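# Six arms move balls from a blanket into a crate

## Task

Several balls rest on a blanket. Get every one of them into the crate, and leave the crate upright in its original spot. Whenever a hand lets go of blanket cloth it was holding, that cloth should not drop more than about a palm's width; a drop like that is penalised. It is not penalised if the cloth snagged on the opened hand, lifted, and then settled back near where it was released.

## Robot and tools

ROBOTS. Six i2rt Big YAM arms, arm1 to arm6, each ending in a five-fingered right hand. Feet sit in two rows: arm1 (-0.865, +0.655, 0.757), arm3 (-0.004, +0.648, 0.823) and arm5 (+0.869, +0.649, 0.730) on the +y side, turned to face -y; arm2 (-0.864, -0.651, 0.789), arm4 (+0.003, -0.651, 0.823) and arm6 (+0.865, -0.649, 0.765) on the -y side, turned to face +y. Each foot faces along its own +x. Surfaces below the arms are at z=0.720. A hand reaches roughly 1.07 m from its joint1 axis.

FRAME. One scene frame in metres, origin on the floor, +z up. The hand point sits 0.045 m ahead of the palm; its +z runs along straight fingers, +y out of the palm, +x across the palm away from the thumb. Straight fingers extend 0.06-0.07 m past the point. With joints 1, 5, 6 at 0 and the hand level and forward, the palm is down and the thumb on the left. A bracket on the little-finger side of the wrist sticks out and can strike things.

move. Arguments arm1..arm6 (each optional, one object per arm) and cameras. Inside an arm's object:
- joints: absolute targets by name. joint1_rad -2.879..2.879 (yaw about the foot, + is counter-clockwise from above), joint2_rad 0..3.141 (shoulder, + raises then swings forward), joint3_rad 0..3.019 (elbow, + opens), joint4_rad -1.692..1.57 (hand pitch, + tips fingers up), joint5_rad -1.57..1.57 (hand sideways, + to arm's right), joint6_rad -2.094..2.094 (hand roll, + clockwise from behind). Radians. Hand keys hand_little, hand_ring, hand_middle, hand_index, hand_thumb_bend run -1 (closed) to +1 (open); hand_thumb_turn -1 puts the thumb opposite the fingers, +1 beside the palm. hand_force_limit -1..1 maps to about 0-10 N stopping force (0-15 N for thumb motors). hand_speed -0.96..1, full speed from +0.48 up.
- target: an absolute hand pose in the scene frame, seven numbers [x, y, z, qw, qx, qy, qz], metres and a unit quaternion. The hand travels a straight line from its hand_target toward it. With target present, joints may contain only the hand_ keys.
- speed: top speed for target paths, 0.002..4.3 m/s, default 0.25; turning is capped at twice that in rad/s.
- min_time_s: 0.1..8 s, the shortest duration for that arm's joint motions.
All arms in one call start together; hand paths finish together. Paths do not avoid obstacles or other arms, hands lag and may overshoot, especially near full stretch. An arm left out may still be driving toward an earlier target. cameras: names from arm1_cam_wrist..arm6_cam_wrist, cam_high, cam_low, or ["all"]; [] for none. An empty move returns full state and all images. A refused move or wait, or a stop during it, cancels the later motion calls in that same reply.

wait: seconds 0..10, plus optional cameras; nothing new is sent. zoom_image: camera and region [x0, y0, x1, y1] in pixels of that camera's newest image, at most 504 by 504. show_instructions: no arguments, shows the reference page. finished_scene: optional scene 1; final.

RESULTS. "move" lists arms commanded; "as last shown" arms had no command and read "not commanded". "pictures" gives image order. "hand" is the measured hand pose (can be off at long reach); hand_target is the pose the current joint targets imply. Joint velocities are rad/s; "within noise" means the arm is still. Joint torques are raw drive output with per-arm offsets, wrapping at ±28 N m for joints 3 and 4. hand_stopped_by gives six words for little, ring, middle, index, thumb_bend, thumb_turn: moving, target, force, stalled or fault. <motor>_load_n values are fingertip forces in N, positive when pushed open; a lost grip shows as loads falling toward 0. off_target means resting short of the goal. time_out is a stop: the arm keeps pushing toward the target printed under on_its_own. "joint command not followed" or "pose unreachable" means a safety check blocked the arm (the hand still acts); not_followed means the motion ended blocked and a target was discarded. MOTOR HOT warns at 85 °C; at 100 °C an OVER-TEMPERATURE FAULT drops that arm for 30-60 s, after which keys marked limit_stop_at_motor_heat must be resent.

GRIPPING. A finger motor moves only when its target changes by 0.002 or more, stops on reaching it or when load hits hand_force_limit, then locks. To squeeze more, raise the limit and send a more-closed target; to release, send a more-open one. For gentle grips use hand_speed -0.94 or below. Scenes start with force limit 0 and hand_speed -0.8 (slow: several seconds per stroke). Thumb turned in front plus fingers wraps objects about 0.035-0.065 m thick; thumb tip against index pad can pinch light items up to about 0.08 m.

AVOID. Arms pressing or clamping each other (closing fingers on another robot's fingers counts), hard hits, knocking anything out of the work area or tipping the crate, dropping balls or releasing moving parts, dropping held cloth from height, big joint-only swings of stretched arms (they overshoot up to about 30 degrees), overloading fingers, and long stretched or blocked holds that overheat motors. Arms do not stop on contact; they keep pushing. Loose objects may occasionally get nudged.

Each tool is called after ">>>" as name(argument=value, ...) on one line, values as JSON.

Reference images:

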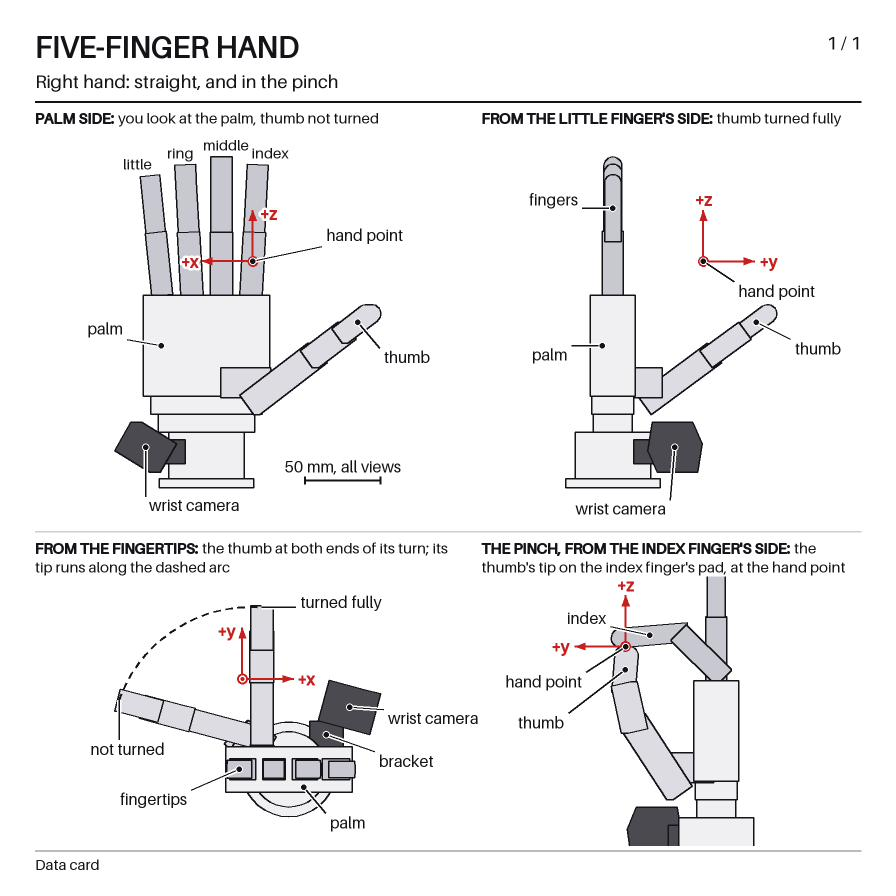

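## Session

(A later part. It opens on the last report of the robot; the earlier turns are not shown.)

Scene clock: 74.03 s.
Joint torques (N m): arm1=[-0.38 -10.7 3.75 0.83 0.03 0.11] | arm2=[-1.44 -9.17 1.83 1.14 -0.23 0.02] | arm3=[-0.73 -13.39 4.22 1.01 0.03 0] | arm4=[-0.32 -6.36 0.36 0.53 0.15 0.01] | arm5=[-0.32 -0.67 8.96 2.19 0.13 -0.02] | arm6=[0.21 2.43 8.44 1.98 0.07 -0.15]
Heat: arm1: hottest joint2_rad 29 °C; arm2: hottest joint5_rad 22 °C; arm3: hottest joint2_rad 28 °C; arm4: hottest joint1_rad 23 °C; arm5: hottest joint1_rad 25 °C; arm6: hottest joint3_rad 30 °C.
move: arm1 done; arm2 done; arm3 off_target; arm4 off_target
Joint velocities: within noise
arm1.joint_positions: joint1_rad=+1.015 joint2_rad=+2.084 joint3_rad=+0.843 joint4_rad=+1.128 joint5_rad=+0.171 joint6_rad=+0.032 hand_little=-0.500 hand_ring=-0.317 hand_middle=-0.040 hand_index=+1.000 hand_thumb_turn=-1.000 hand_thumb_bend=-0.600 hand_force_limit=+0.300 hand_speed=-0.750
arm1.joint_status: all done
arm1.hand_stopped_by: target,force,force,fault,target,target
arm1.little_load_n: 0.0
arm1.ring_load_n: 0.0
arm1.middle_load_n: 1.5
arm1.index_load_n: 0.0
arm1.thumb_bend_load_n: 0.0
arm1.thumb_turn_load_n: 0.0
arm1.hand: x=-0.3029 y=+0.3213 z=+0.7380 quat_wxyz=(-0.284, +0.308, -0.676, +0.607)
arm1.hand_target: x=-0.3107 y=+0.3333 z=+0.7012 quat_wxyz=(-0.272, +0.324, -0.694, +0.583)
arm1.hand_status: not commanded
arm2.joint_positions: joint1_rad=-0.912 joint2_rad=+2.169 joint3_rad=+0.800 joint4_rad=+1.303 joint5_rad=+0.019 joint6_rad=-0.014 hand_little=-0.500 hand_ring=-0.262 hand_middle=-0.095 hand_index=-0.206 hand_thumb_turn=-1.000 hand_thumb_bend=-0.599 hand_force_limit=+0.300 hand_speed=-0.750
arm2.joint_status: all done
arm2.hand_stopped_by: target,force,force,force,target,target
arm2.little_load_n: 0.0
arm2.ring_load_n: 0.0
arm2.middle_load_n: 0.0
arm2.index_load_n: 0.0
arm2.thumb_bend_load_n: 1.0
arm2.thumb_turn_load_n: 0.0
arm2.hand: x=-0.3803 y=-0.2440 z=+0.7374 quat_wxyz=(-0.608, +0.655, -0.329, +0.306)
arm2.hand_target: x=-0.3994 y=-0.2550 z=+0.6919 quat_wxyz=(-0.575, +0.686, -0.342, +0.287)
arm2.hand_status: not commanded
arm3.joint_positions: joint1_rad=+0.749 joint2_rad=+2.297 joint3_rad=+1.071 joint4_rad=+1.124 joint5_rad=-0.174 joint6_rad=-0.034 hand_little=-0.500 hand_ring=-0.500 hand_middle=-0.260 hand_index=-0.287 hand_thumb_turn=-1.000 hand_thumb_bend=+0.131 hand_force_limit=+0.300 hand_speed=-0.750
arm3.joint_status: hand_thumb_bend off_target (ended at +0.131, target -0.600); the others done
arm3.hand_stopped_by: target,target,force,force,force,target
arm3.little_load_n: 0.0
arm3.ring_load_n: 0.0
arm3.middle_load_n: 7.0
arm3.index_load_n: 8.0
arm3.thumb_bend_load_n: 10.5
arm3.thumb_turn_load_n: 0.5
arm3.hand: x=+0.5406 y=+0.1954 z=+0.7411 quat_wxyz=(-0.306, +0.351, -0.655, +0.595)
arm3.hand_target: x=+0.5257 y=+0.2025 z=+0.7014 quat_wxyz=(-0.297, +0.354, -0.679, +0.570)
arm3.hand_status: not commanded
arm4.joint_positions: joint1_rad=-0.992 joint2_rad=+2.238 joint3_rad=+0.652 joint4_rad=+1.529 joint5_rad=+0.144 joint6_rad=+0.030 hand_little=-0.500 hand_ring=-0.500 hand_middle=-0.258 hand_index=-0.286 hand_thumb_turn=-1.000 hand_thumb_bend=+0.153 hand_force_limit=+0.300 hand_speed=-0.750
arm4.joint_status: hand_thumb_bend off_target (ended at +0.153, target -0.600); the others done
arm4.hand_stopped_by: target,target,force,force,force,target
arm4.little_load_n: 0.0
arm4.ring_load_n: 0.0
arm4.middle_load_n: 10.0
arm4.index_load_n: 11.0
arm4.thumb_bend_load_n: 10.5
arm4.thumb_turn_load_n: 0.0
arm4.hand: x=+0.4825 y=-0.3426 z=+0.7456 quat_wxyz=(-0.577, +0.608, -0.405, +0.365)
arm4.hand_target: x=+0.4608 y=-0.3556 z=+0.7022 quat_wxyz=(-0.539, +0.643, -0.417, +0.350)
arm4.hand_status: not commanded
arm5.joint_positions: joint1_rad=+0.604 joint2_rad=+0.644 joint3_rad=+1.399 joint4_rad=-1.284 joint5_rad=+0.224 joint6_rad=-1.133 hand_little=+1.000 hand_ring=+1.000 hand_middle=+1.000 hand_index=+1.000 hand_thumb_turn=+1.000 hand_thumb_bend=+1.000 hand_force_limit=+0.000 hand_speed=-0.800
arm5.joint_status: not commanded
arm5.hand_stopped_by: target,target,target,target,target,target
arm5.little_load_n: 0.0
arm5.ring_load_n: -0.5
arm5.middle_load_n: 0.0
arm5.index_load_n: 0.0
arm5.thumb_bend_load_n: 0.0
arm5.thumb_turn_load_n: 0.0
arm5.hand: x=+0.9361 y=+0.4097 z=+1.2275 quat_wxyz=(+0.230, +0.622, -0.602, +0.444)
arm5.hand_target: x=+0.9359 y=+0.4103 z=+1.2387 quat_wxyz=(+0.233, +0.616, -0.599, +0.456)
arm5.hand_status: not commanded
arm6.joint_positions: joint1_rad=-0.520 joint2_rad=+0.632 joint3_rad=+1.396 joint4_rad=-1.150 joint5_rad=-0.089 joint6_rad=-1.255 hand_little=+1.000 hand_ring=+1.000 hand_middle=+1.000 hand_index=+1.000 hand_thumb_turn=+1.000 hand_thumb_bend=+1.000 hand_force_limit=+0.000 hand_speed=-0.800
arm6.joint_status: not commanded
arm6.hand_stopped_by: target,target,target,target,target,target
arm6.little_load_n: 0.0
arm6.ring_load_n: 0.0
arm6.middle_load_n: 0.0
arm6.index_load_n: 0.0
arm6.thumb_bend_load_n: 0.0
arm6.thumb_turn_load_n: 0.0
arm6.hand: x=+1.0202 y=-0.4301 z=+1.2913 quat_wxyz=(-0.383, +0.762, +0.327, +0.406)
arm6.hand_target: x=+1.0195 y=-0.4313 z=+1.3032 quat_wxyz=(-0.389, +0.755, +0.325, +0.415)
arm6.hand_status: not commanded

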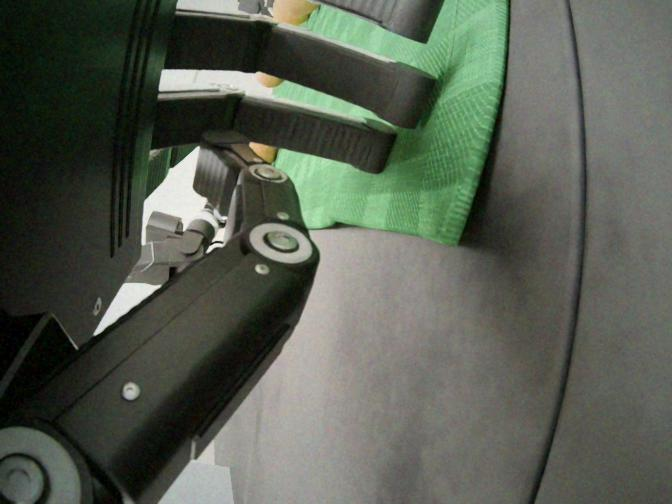

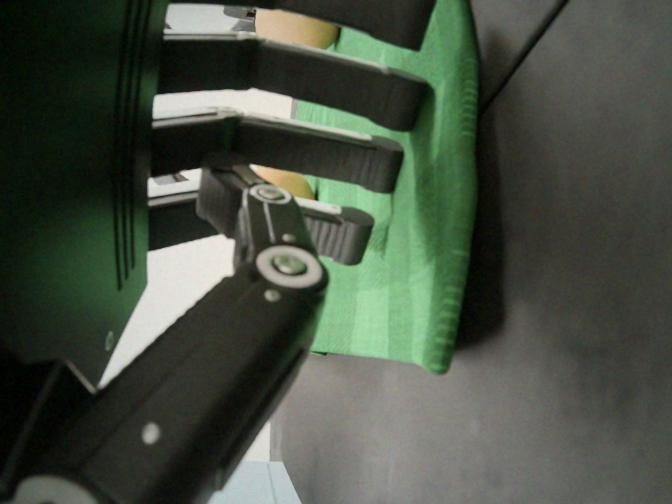

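>>> move(arm1={"target": [-0.309, 0.3325, 0.79, 0.2717, -0.3238, 0.6943, -0.5825], "speed": 0.15, "joints": {"hand_speed": 0, "hand_thumb_bend": 0.18, "hand_middle": 0.15, "hand_ring": 0.15, "hand_little": 0.15}}, arm2={"target": [-0.3975, -0.2534, 0.78, 0.5752, -0.6856, 0.3418, -0.2868], "speed": 0.15, "joints": {"hand_speed": 0, "hand_thumb_bend": 0.18, "hand_index": 0.15, "hand_middle": 0.15, "hand_ring": 0.15, "hand_little": 0.15}}, arm3={"target": [0.555, 0.205, 0.83, -0.053, 0.0691, 0.7903, -0.6065], "speed": 0.25, "joints": {"hand_speed": 0, "hand_thumb_bend": 0.18, "hand_index": 0.15, "hand_middle": 0.15, "hand_ring": 0.15, "hand_little": 0.15}}, arm4={"target": [0.485, -0.372, 0.83, 0.6088, -0.7934, 0, 0], "speed": 0.25, "joints": {"hand_speed": 0, "hand_thumb_bend": 0.18, "hand_index": 0.15, "hand_middle": 0.15, "hand_ring": 0.15, "hand_little": 0.15}}, cameras=["arm1_cam_wrist", "arm2_cam_wrist", "arm3_cam_wrist", "arm4_cam_wrist", "cam_high"])

Scene clock: 79.57 s.
Joint torques (N m): arm1=[-0.38 -15.62 4.79 1.46 -0.01 0.11] | arm2=[-1.08 -13.63 3.54 2.03 -0.04 0.03] | arm3=[0.56 -19.84 10 0.38 0.82 0.11] | arm4=[-0.85 -12.4 9.62 0.34 -0.39 -0.06] | arm5=[-0.62 -0.67 8.91 2.15 0.12 -0.04] | arm6=[0.15 2.43 8.43 1.98 0.06 -0.15]
Heat: arm1: hottest joint2_rad 29 °C; arm2: hottest joint5_rad 22 °C; arm3: hottest joint2_rad 28 °C; arm4: hottest joint1_rad 23 °C; arm5: hottest joint1_rad 25 °C; arm6: hottest joint3_rad 30 °C.
move: arm1 off_target; arm2 done; arm3 off_target; arm4 off_target
Joint velocities: within noise
arm1.joint_positions: joint1_rad=+1.015 joint2_rad=+1.906 joint3_rad=+0.822 joint4_rad=+0.883 joint5_rad=+0.172 joint6_rad=+0.032 hand_little=+0.150 hand_ring=+0.150 hand_middle=+0.150 hand_index=+1.000 hand_thumb_turn=-1.000 hand_thumb_bend=+0.180 hand_force_limit=+0.300 hand_speed=+0.000
arm1.joint_status: all done
arm1.hand_stopped_by: target,target,target,fault,target,target
arm1.little_load_n: -0.5
arm1.ring_load_n: 0.0
arm1.middle_load_n: 0.0
arm1.index_load_n: 0.0
arm1.thumb_bend_load_n: 0.0
arm1.thumb_turn_load_n: 0.0
arm1.hand: x=-0.3121 y=+0.3267 z=+0.7774 quat_wxyz=(-0.265, +0.324, -0.700, +0.579)
arm1.hand_target: x=-0.3089 y=+0.3324 z=+0.7899 quat_wxyz=(-0.272, +0.324, -0.694, +0.583)
arm1.hand_status: off_target (0.014 m and 1.1 deg from the pose sent, 0.054 m and 4.2 deg at the start)
arm2.joint_positions: joint1_rad=-0.912 joint2_rad=+1.962 joint3_rad=+0.739 joint4_rad=+1.055 joint5_rad=+0.018 joint6_rad=-0.014 hand_little=+0.150 hand_ring=+0.150 hand_middle=+0.150 hand_index=+0.150 hand_thumb_turn=-1.000 hand_thumb_bend=+0.180 hand_force_limit=+0.300 hand_speed=+0.000
arm2.joint_status: all done
arm2.hand_stopped_by: target,target,target,target,target,target
arm2.little_load_n: 0.0
arm2.ring_load_n: 0.0
arm2.middle_load_n: 0.0
arm2.index_load_n: 0.0
arm2.thumb_bend_load_n: 0.0
arm2.thumb_turn_load_n: 0.0
arm2.hand: x=-0.3939 y=-0.2551 z=+0.7759 quat_wxyz=(-0.574, +0.685, -0.343, +0.288)
arm2.hand_target: x=-0.3975 y=-0.2534 z=+0.7799 quat_wxyz=(-0.575, +0.686, -0.342, +0.287)
arm2.hand_status: done (0.006 m and 0.2 deg from the pose sent, 0.047 m and 5.8 deg at the start)
arm3.joint_positions: joint1_rad=+1.077 joint2_rad=+2.124 joint3_rad=+1.365 joint4_rad=-0.058 joint5_rad=+1.191 joint6_rad=+0.734 hand_little=+0.150 hand_ring=+0.150 hand_middle=+0.150 hand_index=+0.150 hand_thumb_turn=-1.000 hand_thumb_bend=+0.180 hand_force_limit=+0.300 hand_speed=+0.000
arm3.joint_status: all done
arm3.hand_stopped_by: target,target,target,target,target,target
arm3.little_load_n: 0.0
arm3.ring_load_n: 0.0
arm3.middle_load_n: 0.0
arm3.index_load_n: 0.0
arm3.thumb_bend_load_n: 0.0
arm3.thumb_turn_load_n: 0.0
arm3.hand: x=+0.5369 y=+0.2103 z=+0.8073 quat_wxyz=(+0.072, -0.054, -0.796, +0.599)
arm3.hand_target: x=+0.5542 y=+0.2055 z=+0.8305 quat_wxyz=(+0.053, -0.069, -0.790, +0.607)
arm3.hand_status: off_target (0.030 m and 3.0 deg from the pose sent, 0.091 m and 66.0 deg at the start)
arm4.joint_positions: joint1_rad=-1.344 joint2_rad=+1.930 joint3_rad=+1.066 joint4_rad=-0.063 joint5_rad=-1.244 joint6_rad=-0.873 hand_little=+0.150 hand_ring=+0.150 hand_middle=+0.150 hand_index=+0.150 hand_thumb_turn=-1.000 hand_thumb_bend=+0.180 hand_force_limit=+0.300 hand_speed=+0.000
arm4.joint_status: all done
arm4.hand_stopped_by: target,target,target,target,target,target
arm4.little_load_n: 0.0
arm4.ring_load_n: 0.0
arm4.middle_load_n: 0.0
arm4.index_load_n: 0.0
arm4.thumb_bend_load_n: 0.0
arm4.thumb_turn_load_n: 0.0
arm4.hand: x=+0.4685 y=-0.3716 z=+0.8208 quat_wxyz=(-0.608, +0.794, -0.010, -0.016)
arm4.hand_target: x=+0.4846 y=-0.3722 z=+0.8303 quat_wxyz=(-0.609, +0.793, +0.000, +0.000)
arm4.hand_status: off_target (0.019 m and 2.2 deg from the pose sent, 0.089 m and 67.0 deg at the start)
arm5, arm6: as last shown
arm5.ring_load_n: 0.0
arm5.thumb_turn_load_n: 0.5

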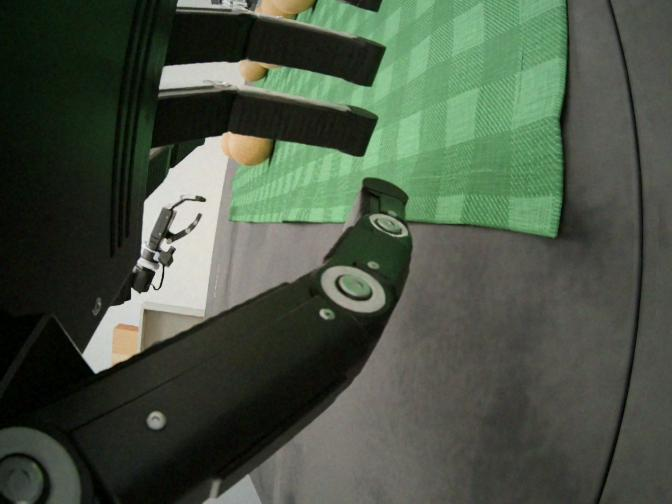

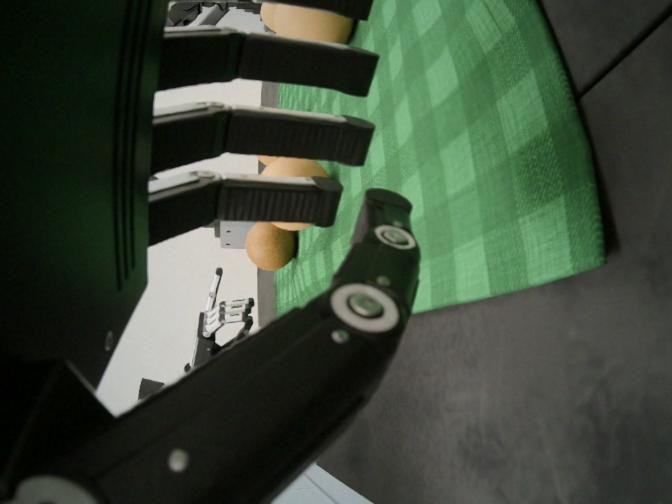

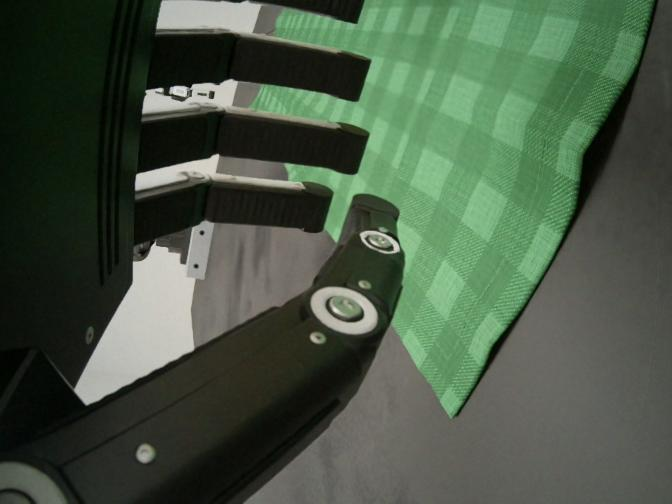

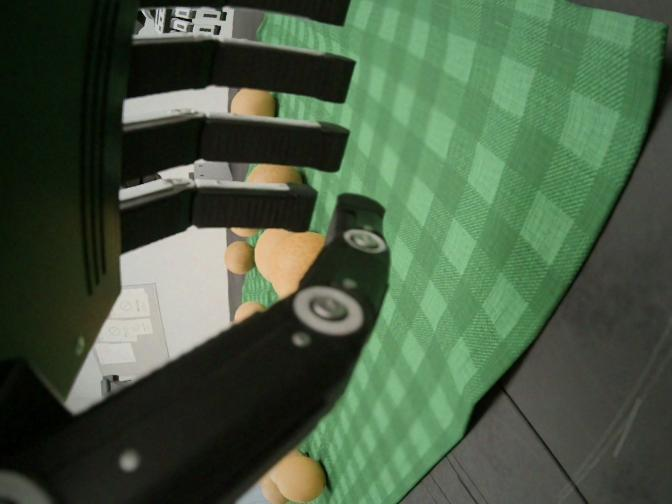

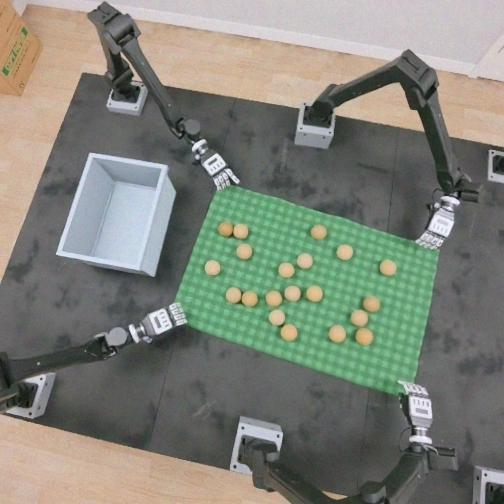

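>>> move(arm3={"target": [0.568, 0.204, 0.80, -0.053, 0.0691, 0.7903, -0.6065], "speed": 0.15}, arm4={"target": [0.4965, -0.372, 0.80, 0.6088, -0.7934, 0, 0], "speed": 0.15}, arm1={"target": [-0.309, 0.3325, 0.70, 0.2717, -0.3238, 0.6943, -0.5825], "speed": 0.08}, arm2={"target": [-0.3975, -0.2534, 0.69, 0.5752, -0.6856, 0.3418, -0.2868], "speed": 0.08})

>>> move(arm3={"target": [0.568, 0.204, 0.715, -0.053, 0.0691, 0.7903, -0.6065], "speed": 0.08}, arm4={"target": [0.4965, -0.372, 0.705, 0.6088, -0.7934, 0, 0], "speed": 0.08}, cameras=["arm1_cam_wrist", "arm2_cam_wrist", "arm3_cam_wrist", "arm4_cam_wrist"])

Scene clock: 82.27 s.
Joint torques (N m): arm1=[-0.26 -10.23 4.75 0.94 0 0.11] | arm2=[-1.38 -8.88 2.95 1.29 -0.17 0.01] | arm3=[0.97 -17.73 9.98 0.9 0.81 0.11] | arm4=[-0.97 -11.11 9.35 1.29 -0.46 -0.07] | arm5=[-0.79 -0.56 8.85 2.06 0.13 0.01] | arm6=[0.15 2.43 8.46 1.96 0.06 -0.14]
Heat: arm1: hottest joint2_rad 29 °C; arm2: hottest joint5_rad 22 °C; arm3: hottest joint2_rad 28 °C; arm4: hottest joint1_rad 23 °C; arm5: hottest joint1_rad 25 °C; arm6: hottest joint3_rad 30 °C.
move: arm1 off_target; arm2 off_target; arm3 off_target; arm4 off_target
Joint velocities: within noise
arm1.joint_positions: joint1_rad=+1.015 joint2_rad=+2.081 joint3_rad=+0.828 joint4_rad=+1.127 joint5_rad=+0.172 joint6_rad=+0.032 hand_little=+0.150 hand_ring=+0.150 hand_middle=+0.150 hand_index=+1.000 hand_thumb_turn=-1.000 hand_thumb_bend=+0.179 hand_force_limit=+0.300 hand_speed=+0.000
arm1.joint_status: not commanded
arm1.hand_stopped_by: target,target,target,fault,target,target
arm1.little_load_n: 0.0
arm1.ring_load_n: 0.0
arm1.middle_load_n: 1.0
arm1.index_load_n: 0.0
arm1.thumb_bend_load_n: -2.5
arm1.thumb_turn_load_n: -0.5
arm1.hand: x=-0.3086 y=+0.3245 z=+0.7334 quat_wxyz=(-0.281, +0.310, -0.680, +0.602)
arm1.hand_target: x=-0.3107 y=+0.3333 z=+0.7012 quat_wxyz=(-0.272, +0.324, -0.694, +0.583)
arm1.hand_status: off_target (0.034 m and 3.4 deg from the pose sent, 0.078 m and 1.1 deg at the start)
arm2.joint_positions: joint1_rad=-0.912 joint2_rad=+2.168 joint3_rad=+0.783 joint4_rad=+1.298 joint5_rad=+0.017 joint6_rad=-0.013 hand_little=+0.150 hand_ring=+0.150 hand_middle=+0.151 hand_index=+0.150 hand_thumb_turn=-1.000 hand_thumb_bend=+0.180 hand_force_limit=+0.300 hand_speed=+0.000
arm2.joint_status: not commanded
arm2.hand_stopped_by: target,target,target,target,target,target
arm2.little_load_n: 0.0
arm2.ring_load_n: 0.0
arm2.middle_load_n: 1.5
arm2.index_load_n: 0.0
arm2.thumb_bend_load_n: -1.5
arm2.thumb_turn_load_n: 0.0
arm2.hand: x=-0.3870 y=-0.2486 z=+0.7310 quat_wxyz=(-0.602, +0.661, -0.332, +0.301)
arm2.hand_target: x=-0.3993 y=-0.2549 z=+0.6918 quat_wxyz=(-0.575, +0.686, -0.342, +0.287)
arm2.hand_status: off_target (0.043 m and 4.6 deg from the pose sent, 0.086 m and 0.2 deg at the start)
arm3.joint_positions: joint1_rad=+1.080 joint2_rad=+2.174 joint3_rad=+1.410 joint4_rad=-0.058 joint5_rad=+1.197 joint6_rad=+0.750 hand_little=+0.150 hand_ring=+0.150 hand_middle=+0.150 hand_index=+0.150 hand_thumb_turn=-1.000 hand_thumb_bend=+0.180 hand_force_limit=+0.300 hand_speed=+0.000
arm3.joint_status: not commanded
arm3.hand_stopped_by: target,target,target,target,target,target
arm3.little_load_n: 0.0
arm3.ring_load_n: 0.0
arm3.middle_load_n: 0.5
arm3.index_load_n: 0.0
arm3.thumb_bend_load_n: 0.0
arm3.thumb_turn_load_n: 0.0
arm3.hand: x=+0.5491 y=+0.2063 z=+0.7931 quat_wxyz=(+0.070, -0.058, -0.795, +0.600)
arm3.hand_target: x=+0.5673 y=+0.2045 z=+0.8005 quat_wxyz=(+0.053, -0.069, -0.790, +0.606)
arm3.hand_status: off_target (0.020 m and 2.4 deg from the pose sent, 0.033 m and 3.0 deg at the start)
arm4.joint_positions: joint1_rad=-1.344 joint2_rad=+1.982 joint3_rad=+1.099 joint4_rad=-0.056 joint5_rad=-1.244 joint6_rad=-0.886 hand_little=+0.150 hand_ring=+0.150 hand_middle=+0.150 hand_index=+0.150 hand_thumb_turn=-1.000 hand_thumb_bend=+0.180 hand_force_limit=+0.300 hand_speed=+0.000
arm4.joint_status: not commanded
arm4.hand_stopped_by: target,target,target,target,target,target
arm4.little_load_n: 0.0
arm4.ring_load_n: 0.0
arm4.middle_load_n: 0.0
arm4.index_load_n: 0.0
arm4.thumb_bend_load_n: 0.5
arm4.thumb_turn_load_n: 0.0
arm4.hand: x=+0.4783 y=-0.3698 z=+0.8047 quat_wxyz=(-0.607, +0.794, -0.008, -0.017)
arm4.hand_target: x=+0.4959 y=-0.3724 z=+0.8003 quat_wxyz=(-0.609, +0.793, +0.000, +0.000)
arm4.hand_status: off_target (0.019 m and 2.2 deg from the pose sent, 0.035 m and 2.2 deg at the start)
arm5, arm6: as last shown
arm5.thumb_turn_load_n: 0.0
arm6.thumb_turn_load_n: -0.5
pictures: none

Scene clock: 84.10 s.
Joint torques (N m): arm1=[-0.21 -10.23 4.77 0.88 -0.01 0.11] | arm2=[-1.38 -8.94 2.96 1.32 -0.16 0.01] | arm3=[0.79 -16.38 8.38 1.31 -0.06 0.06] | arm4=[-1.44 -8.29 7.05 1.17 0.87 -0.08] | arm5=[-0.97 -0.5 8.81 2.06 0.12 -0.01] | arm6=[0.15 2.43 8.46 1.96 0.06 -0.15]
Heat: arm1: hottest joint2_rad 29 °C; arm2: hottest joint5_rad 22 °C; arm3: hottest joint2_rad 28 °C; arm4: hottest joint1_rad 23 °C; arm5: hottest joint1_rad 25 °C; arm6: hottest joint3_rad 30 °C.
move: arm3 off_target; arm4 off_target
Joint velocities: within noise
arm1, arm2, arm5, arm6: as last shown
arm1.index_load_n: -0.5
arm1.thumb_bend_load_n: -2.0
arm2.hand: x=-0.3870 y=-0.2486 z=+0.7311 quat_wxyz=(-0.602, +0.661, -0.332, +0.301)
arm2.hand_target: x=-0.3993 y=-0.2549 z=+0.6919 quat_wxyz=(-0.575, +0.686, -0.342, +0.287)
arm3.joint_positions: joint1_rad=+1.081 joint2_rad=+2.302 joint3_rad=+1.441 joint4_rad=+0.082 joint5_rad=+1.217 joint6_rad=+0.754 hand_little=+0.150 hand_ring=+0.150 hand_middle=+0.150 hand_index=+0.150 hand_thumb_turn=-1.000 hand_thumb_bend=+0.180 hand_force_limit=+0.300 hand_speed=+0.000
arm3.joint_status: not commanded
arm3.hand_stopped_by: target,target,target,target,target,target
arm3.little_load_n: -0.5
arm3.ring_load_n: 0.0
arm3.middle_load_n: 1.0
arm3.index_load_n: 0.0
arm3.thumb_bend_load_n: 0.0
arm3.thumb_turn_load_n: 0.0
arm3.hand: x=+0.5579 y=+0.1998 z=+0.7389 quat_wxyz=(+0.059, -0.076, -0.785, +0.612)
arm3.hand_target: x=+0.5667 y=+0.2049 z=+0.7155 quat_wxyz=(+0.053, -0.069, -0.790, +0.606)
arm3.hand_status: off_target (0.026 m and 1.4 deg from the pose sent, 0.080 m and 2.4 deg at the start)
arm4.joint_positions: joint1_rad=-1.344 joint2_rad=+2.145 joint3_rad=+1.132 joint4_rad=+0.134 joint5_rad=-1.279 joint6_rad=-0.892 hand_little=+0.150 hand_ring=+0.150 hand_middle=+0.150 hand_index=+0.150 hand_thumb_turn=-1.000 hand_thumb_bend=+0.180 hand_force_limit=+0.300 hand_speed=+0.000
arm4.joint_status: not commanded
arm4.hand_stopped_by: target,target,target,target,target,target
arm4.little_load_n: 0.0
arm4.ring_load_n: 0.0
arm4.middle_load_n: 2.5
arm4.index_load_n: -0.5
arm4.thumb_bend_load_n: 0.0
arm4.thumb_turn_load_n: 0.5
arm4.hand: x=+0.4915 y=-0.3640 z=+0.7441 quat_wxyz=(-0.623, +0.782, +0.019, -0.001)
arm4.hand_target: x=+0.4939 y=-0.3730 z=+0.7068 quat_wxyz=(-0.609, +0.794, +0.000, +0.000)
arm4.hand_status: off_target (0.040 m and 3.0 deg from the pose sent, 0.101 m and 2.2 deg at the start)
arm6.thumb_turn_load_n: 0.0

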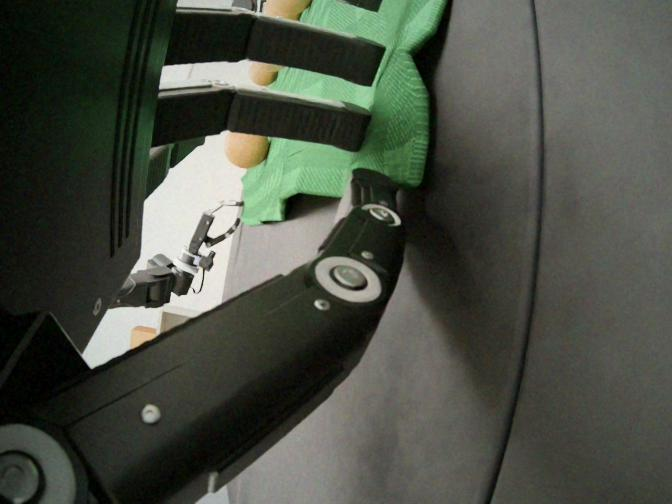

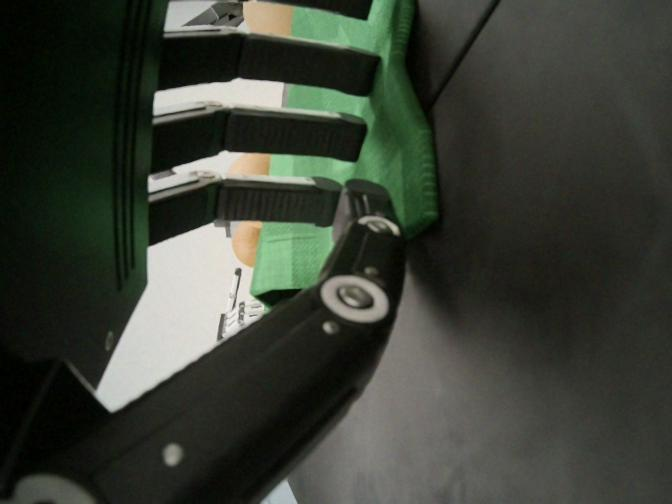

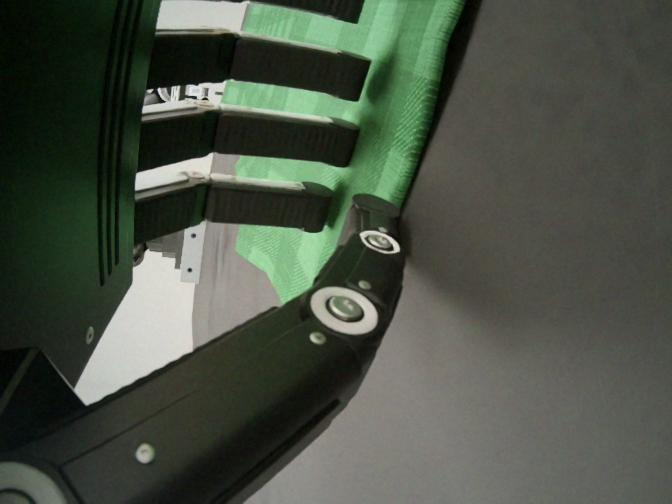

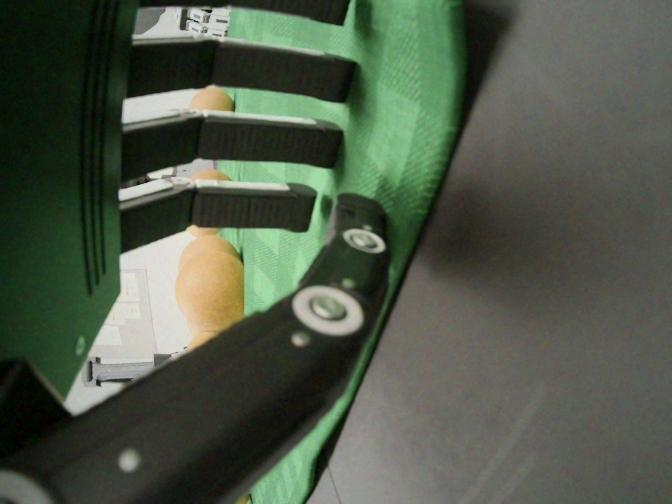

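>>> move(arm1={"joints": {"hand_speed": -0.7, "hand_force_limit": 0.4, "hand_middle": -0.5, "hand_ring": -0.5, "hand_little": -0.5}}, arm2={"joints": {"hand_speed": -0.7, "hand_force_limit": 0.4, "hand_index": -0.5, "hand_middle": -0.5, "hand_ring": -0.5, "hand_little": -0.5}}, arm3={"target": [0.568, 0.204, 0.705, -0.0594, 0.0637, 0.7285, -0.6793], "speed": 0.08}, arm4={"target": [0.4965, -0.372, 0.695, 0.6819, -0.7313, 0, 0], "speed": 0.08}, cameras=["arm1_cam_wrist", "arm2_cam_wrist", "arm3_cam_wrist", "arm4_cam_wrist"])

Scene clock: 87.43 s.
Joint torques (N m): arm1=[-0.26 -10.64 3.47 0.81 0 0.11] | arm2=[-1.38 -9.17 1.69 1.09 -0.2 0.01] | arm3=[1.67 -17.44 5.5 1.06 -0.45 -0.08] | arm4=[-1.9 -8.41 3.95 1.22 0.99 -0.19] | arm5=[-0.32 -0.91 8.85 2.09 0.16 0.04] | arm6=[0.15 2.37 8.46 1.98 0.07 -0.15]
Heat: arm1: hottest joint2_rad 29 °C; arm2: hottest joint5_rad 22 °C; arm3: hottest joint2_rad 28 °C; arm4: hottest joint1_rad 23 °C; arm5: hottest joint1_rad 25 °C; arm6: hottest joint3_rad 30 °C.
move: arm1 off_target; arm2 off_target; arm3 off_target; arm4 off_target
Joint velocities: within noise
arm1.joint_positions: joint1_rad=+1.015 joint2_rad=+2.085 joint3_rad=+0.847 joint4_rad=+1.129 joint5_rad=+0.172 joint6_rad=+0.033 hand_little=-0.500 hand_ring=-0.371 hand_middle=-0.095 hand_index=+1.000 hand_thumb_turn=-1.000 hand_thumb_bend=+0.180 hand_force_limit=+0.400 hand_speed=-0.700
arm1.joint_status: hand_ring off_target (ended at -0.371, target -0.500); hand_middle off_target (ended at -0.095, target -0.500); the others done
arm1.hand_stopped_by: target,force,force,fault,target,target
arm1.little_load_n: 0.0
arm1.ring_load_n: 7.0
arm1.middle_load_n: 0.0
arm1.index_load_n: 0.0
arm1.thumb_bend_load_n: 0.0
arm1.thumb_turn_load_n: 0.0
arm1.hand: x=-0.3016 y=+0.3204 z=+0.7389 quat_wxyz=(-0.285, +0.307, -0.675, +0.608)
arm1.hand_target: x=-0.3108 y=+0.3333 z=+0.7011 quat_wxyz=(-0.272, +0.324, -0.694, +0.583)
arm1.hand_status: not commanded
arm2.joint_positions: joint1_rad=-0.912 joint2_rad=+2.169 joint3_rad=+0.802 joint4_rad=+1.303 joint5_rad=+0.018 joint6_rad=-0.013 hand_little=-0.500 hand_ring=-0.499 hand_middle=-0.177 hand_index=-0.260 hand_thumb_turn=-1.000 hand_thumb_bend=+0.180 hand_force_limit=+0.400 hand_speed=-0.700
arm2.joint_status: hand_middle off_target (ended at -0.177, target -0.500); hand_index off_target (ended at -0.260, target -0.500); the others done
arm2.hand_stopped_by: target,target,force,force,target,target
arm2.little_load_n: 0.0
arm2.ring_load_n: 5.5
arm2.middle_load_n: 4.0
arm2.index_load_n: 9.0
arm2.thumb_bend_load_n: 0.0
arm2.thumb_turn_load_n: -2.0
arm2.hand: x=-0.3797 y=-0.2433 z=+0.7381 quat_wxyz=(-0.609, +0.654, -0.329, +0.305)
arm2.hand_target: x=-0.3993 y=-0.2549 z=+0.6919 quat_wxyz=(-0.575, +0.686, -0.342, +0.287)
arm2.hand_status: not commanded
arm3.joint_positions: joint1_rad=+1.100 joint2_rad=+2.436 joint3_rad=+1.441 joint4_rad=+0.749 joint5_rad=+1.340 joint6_rad=+0.283 hand_little=+0.150 hand_ring=+0.150 hand_middle=+0.150 hand_index=+0.150 hand_thumb_turn=-1.000 hand_thumb_bend=+0.179 hand_force_limit=+0.300 hand_speed=+0.000
arm3.joint_status: not commanded
arm3.hand_stopped_by: target,target,target,target,target,target
arm3.little_load_n: 0.0
arm3.ring_load_n: 0.0
arm3.middle_load_n: 0.5
arm3.index_load_n: 0.0
arm3.thumb_bend_load_n: -2.5
arm3.thumb_turn_load_n: -1.0
arm3.hand: x=+0.5657 y=+0.1905 z=+0.7356 quat_wxyz=(+0.057, -0.089, -0.722, +0.684)
arm3.hand_target: x=+0.5667 y=+0.2045 z=+0.7059 quat_wxyz=(+0.059, -0.064, -0.729, +0.679)
arm3.hand_status: off_target (0.034 m and 3.0 deg from the pose sent, 0.036 m and 10.2 deg at the start)
arm4.joint_positions: joint1_rad=-1.363 joint2_rad=+2.298 joint3_rad=+1.132 joint4_rad=+0.863 joint5_rad=-1.419 joint6_rad=-0.362 hand_little=+0.150 hand_ring=+0.150 hand_middle=+0.150 hand_index=+0.150 hand_thumb_turn=-1.000 hand_thumb_bend=+0.177 hand_force_limit=+0.300 hand_speed=+0.000
arm4.joint_status: not commanded
arm4.hand_stopped_by: target,target,target,target,target,target
arm4.little_load_n: 0.0
arm4.ring_load_n: -0.5
arm4.middle_load_n: 0.0
arm4.index_load_n: 0.0
arm4.thumb_bend_load_n: -10.0
arm4.thumb_turn_load_n: 2.5
arm4.hand: x=+0.5012 y=-0.3570 z=+0.7402 quat_wxyz=(-0.690, +0.723, +0.036, +0.000)
arm4.hand_target: x=+0.4935 y=-0.3722 z=+0.6977 quat_wxyz=(-0.682, +0.732, +0.000, +0.000)
arm4.hand_status: off_target (0.048 m and 4.3 deg from the pose sent, 0.050 m and 9.2 deg at the start)
arm5, arm6: as last shown

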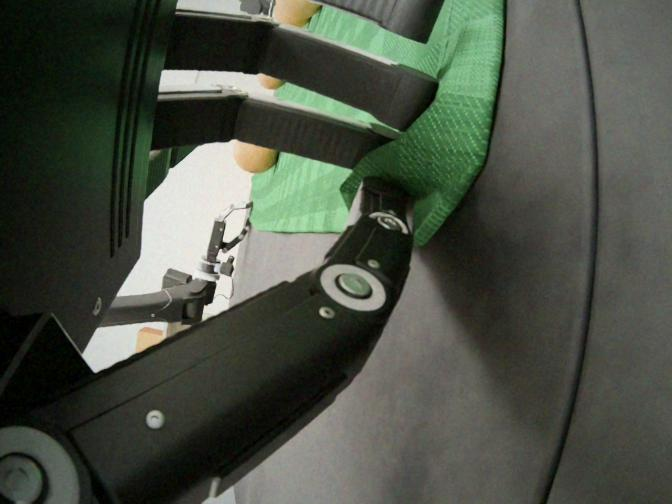

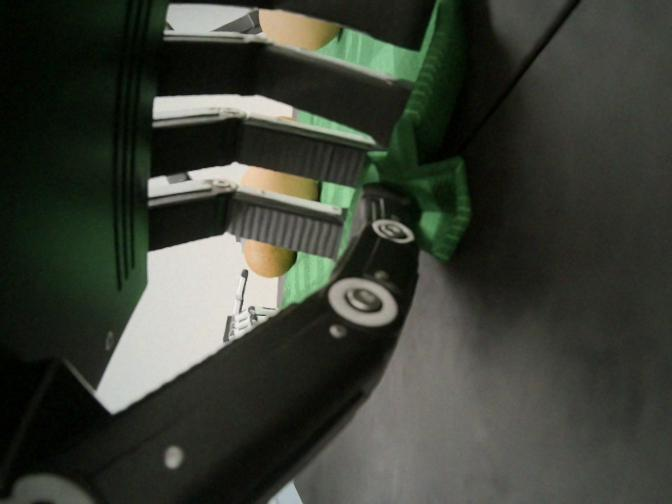

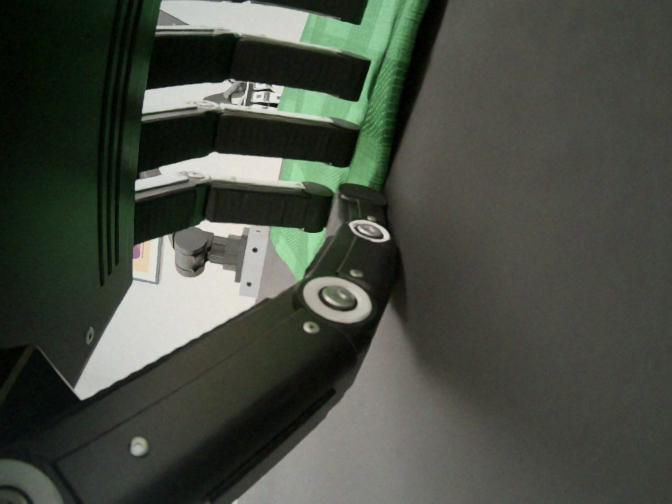

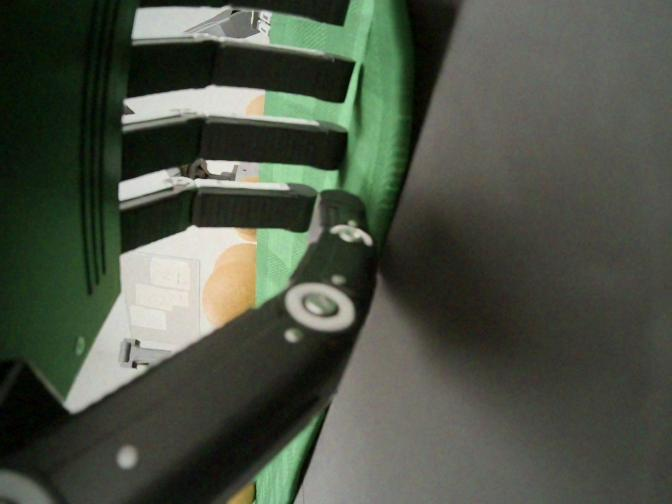

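>>> move(arm1={"joints": {"hand_speed": -0.7, "hand_force_limit": 0.6, "hand_middle": -0.6, "hand_ring": -0.6, "hand_little": -0.7}}, arm2={"joints": {"hand_speed": -0.7, "hand_force_limit": 0.6, "hand_index": -0.6, "hand_middle": -0.6, "hand_ring": -0.6, "hand_little": -0.7}}, arm3={"joints": {"hand_speed": -0.7, "hand_force_limit": 0.4, "hand_index": -0.5, "hand_middle": -0.5, "hand_ring": -0.5, "hand_little": -0.5}}, arm4={"target": [0.4965, -0.372, 0.695, 0.6561, -0.7547, 0, 0], "speed": 0.08}, cameras=["arm1_cam_wrist", "arm2_cam_wrist", "arm3_cam_wrist", "arm4_cam_wrist"])

Scene clock: 90.33 s.
Joint torques (N m): arm1=[-0.26 -10.93 3.22 0.81 0.01 0.1] | arm2=[-1.32 -9.23 1.62 1.1 -0.23 0.01] | arm3=[1.9 -17.79 5.6 0.54 -0.66 -0.02] | arm4=[-1.79 -9.11 4.81 0.02 1.18 -0.44] | arm5=[-0.67 -0.79 8.79 2.22 0.11 0.01] | arm6=[0.09 2.37 8.46 1.98 0.06 -0.15]
Heat: arm1: hottest joint2_rad 29 °C; arm2: hottest joint5_rad 22 °C; arm3: hottest joint2_rad 28 °C; arm4: hottest joint1_rad 23 °C; arm5: hottest joint1_rad 25 °C; arm6: hottest joint3_rad 30 °C.
move: arm1 off_target; arm2 off_target; arm3 off_target; arm4 off_target
Joint velocities: within noise
arm1.joint_positions: joint1_rad=+1.015 joint2_rad=+2.086 joint3_rad=+0.851 joint4_rad=+1.129 joint5_rad=+0.172 joint6_rad=+0.033 hand_little=-0.700 hand_ring=-0.504 hand_middle=-0.173 hand_index=+1.000 hand_thumb_turn=-1.000 hand_thumb_bend=+0.180 hand_force_limit=+0.600 hand_speed=-0.700
arm1.joint_status: hand_ring off_target (ended at -0.504, target -0.600); hand_middle off_target (ended at -0.173, target -0.600); the others done
arm1.hand_stopped_by: target,force,force,fault,target,target
arm1.little_load_n: 0.0
arm1.ring_load_n: 8.0
arm1.middle_load_n: 8.5
arm1.index_load_n: 0.0
arm1.thumb_bend_load_n: 3.0
arm1.thumb_turn_load_n: 0.0
arm1.hand: x=-0.3002 y=+0.3196 z=+0.7395 quat_wxyz=(-0.285, +0.306, -0.674, +0.608)
arm1.hand_target: x=-0.3107 y=+0.3333 z=+0.7011 quat_wxyz=(-0.272, +0.324, -0.694, +0.583)
arm1.hand_status: not commanded
arm2.joint_positions: joint1_rad=-0.912 joint2_rad=+2.169 joint3_rad=+0.803 joint4_rad=+1.303 joint5_rad=+0.019 joint6_rad=-0.013 hand_little=-0.700 hand_ring=-0.600 hand_middle=-0.226 hand_index=-0.260 hand_thumb_turn=-1.000 hand_thumb_bend=+0.180 hand_force_limit=+0.600 hand_speed=-0.700
arm2.joint_status: hand_middle off_target (ended at -0.226, target -0.600); hand_index off_target (ended at -0.260, target -0.600); the others done
arm2.hand_stopped_by: target,target,force,force,target,target
arm2.little_load_n: 0.0
arm2.ring_load_n: 0.5
arm2.middle_load_n: 11.0
arm2.index_load_n: 8.0
arm2.thumb_bend_load_n: 0.0
arm2.thumb_turn_load_n: -2.0
arm2.hand: x=-0.3793 y=-0.2432 z=+0.7383 quat_wxyz=(-0.609, +0.654, -0.329, +0.306)
arm2.hand_target: x=-0.3994 y=-0.2550 z=+0.6919 quat_wxyz=(-0.575, +0.686, -0.342, +0.287)
arm2.hand_status: not commanded
arm3.joint_positions: joint1_rad=+1.096 joint2_rad=+2.430 joint3_rad=+1.441 joint4_rad=+0.763 joint5_rad=+1.344 joint6_rad=+0.279 hand_little=-0.500 hand_ring=-0.315 hand_middle=-0.148 hand_index=-0.176 hand_thumb_turn=-1.000 hand_thumb_bend=+0.182 hand_force_limit=+0.400 hand_speed=-0.700
arm3.joint_status: hand_ring off_target (ended at -0.315, target -0.500); hand_middle off_target (ended at -0.148, target -0.500); hand_index off_target (ended at -0.176, target -0.500); the others done
arm3.hand_stopped_by: target,force,force,force,target,target
arm3.little_load_n: 0.5
arm3.ring_load_n: 6.5
arm3.middle_load_n: 0.5
arm3.index_load_n: 1.5
arm3.thumb_bend_load_n: 6.5
arm3.thumb_turn_load_n: 0.0
arm3.hand: x=+0.5649 y=+0.1871 z=+0.7416 quat_wxyz=(+0.055, -0.096, -0.719, +0.686)
arm3.hand_target: x=+0.5667 y=+0.2046 z=+0.7059 quat_wxyz=(+0.059, -0.064, -0.729, +0.679)
arm3.hand_status: not commanded
arm4.joint_positions: joint1_rad=-1.363 joint2_rad=+2.243 joint3_rad=+1.130 joint4_rad=+0.567 joint5_rad=-1.386 joint6_rad=-0.598 hand_little=+0.150 hand_ring=+0.150 hand_middle=+0.150 hand_index=+0.150 hand_thumb_turn=-1.000 hand_thumb_bend=+0.177 hand_force_limit=+0.300 hand_speed=+0.000
arm4.joint_status: not commanded
arm4.hand_stopped_by: target,target,target,target,target,target
arm4.little_load_n: 0.0
arm4.ring_load_n: 0.0
arm4.middle_load_n: 3.0
arm4.index_load_n: 0.0
arm4.thumb_bend_load_n: -11.0
arm4.thumb_turn_load_n: 0.5
arm4.hand: x=+0.5011 y=-0.3609 z=+0.7390 quat_wxyz=(-0.671, +0.740, +0.031, +0.004)
arm4.hand_target: x=+0.4935 y=-0.3727 z=+0.6974 quat_wxyz=(-0.657, +0.754, +0.000, +0.000)
arm4.hand_status: off_target (0.046 m and 4.3 deg from the pose sent, 0.048 m and 6.7 deg at the start)
arm5, arm6: as last shown

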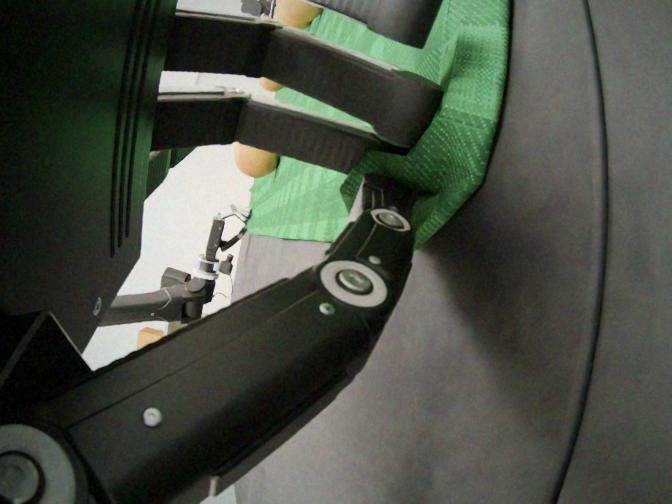

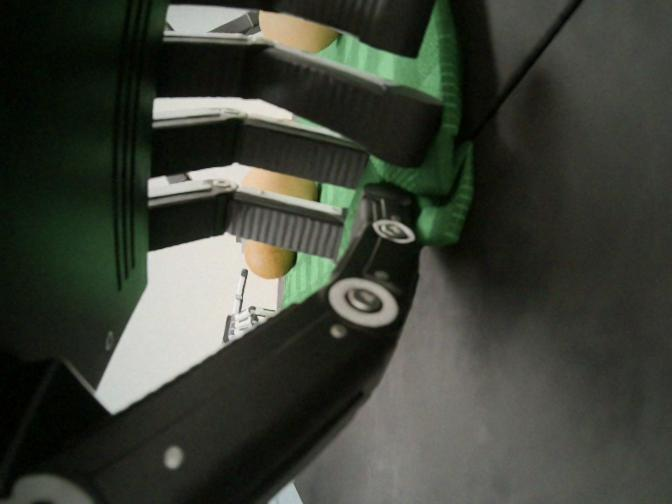

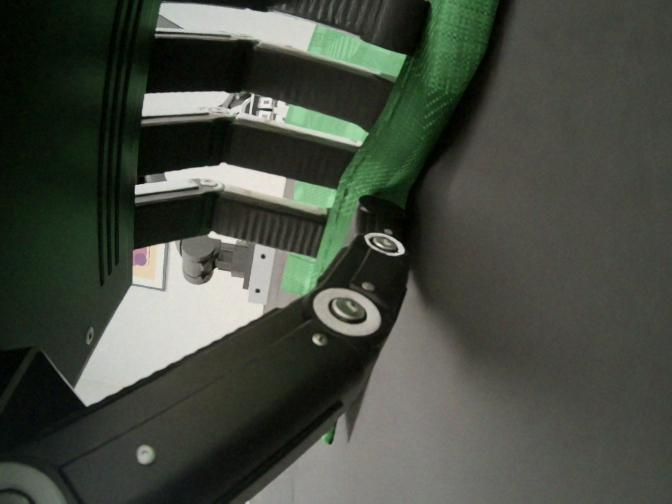

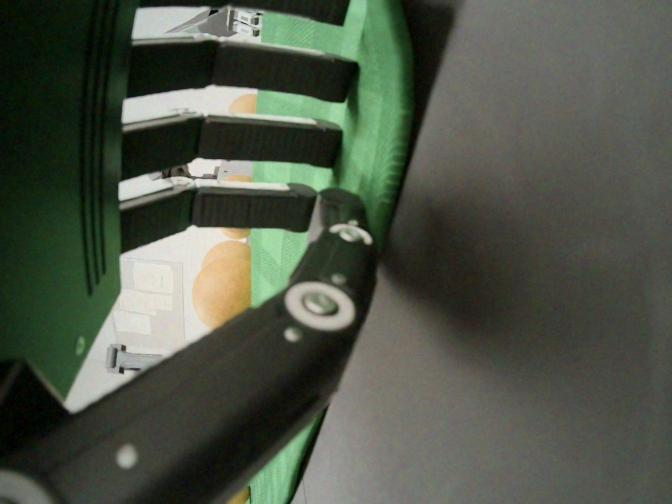

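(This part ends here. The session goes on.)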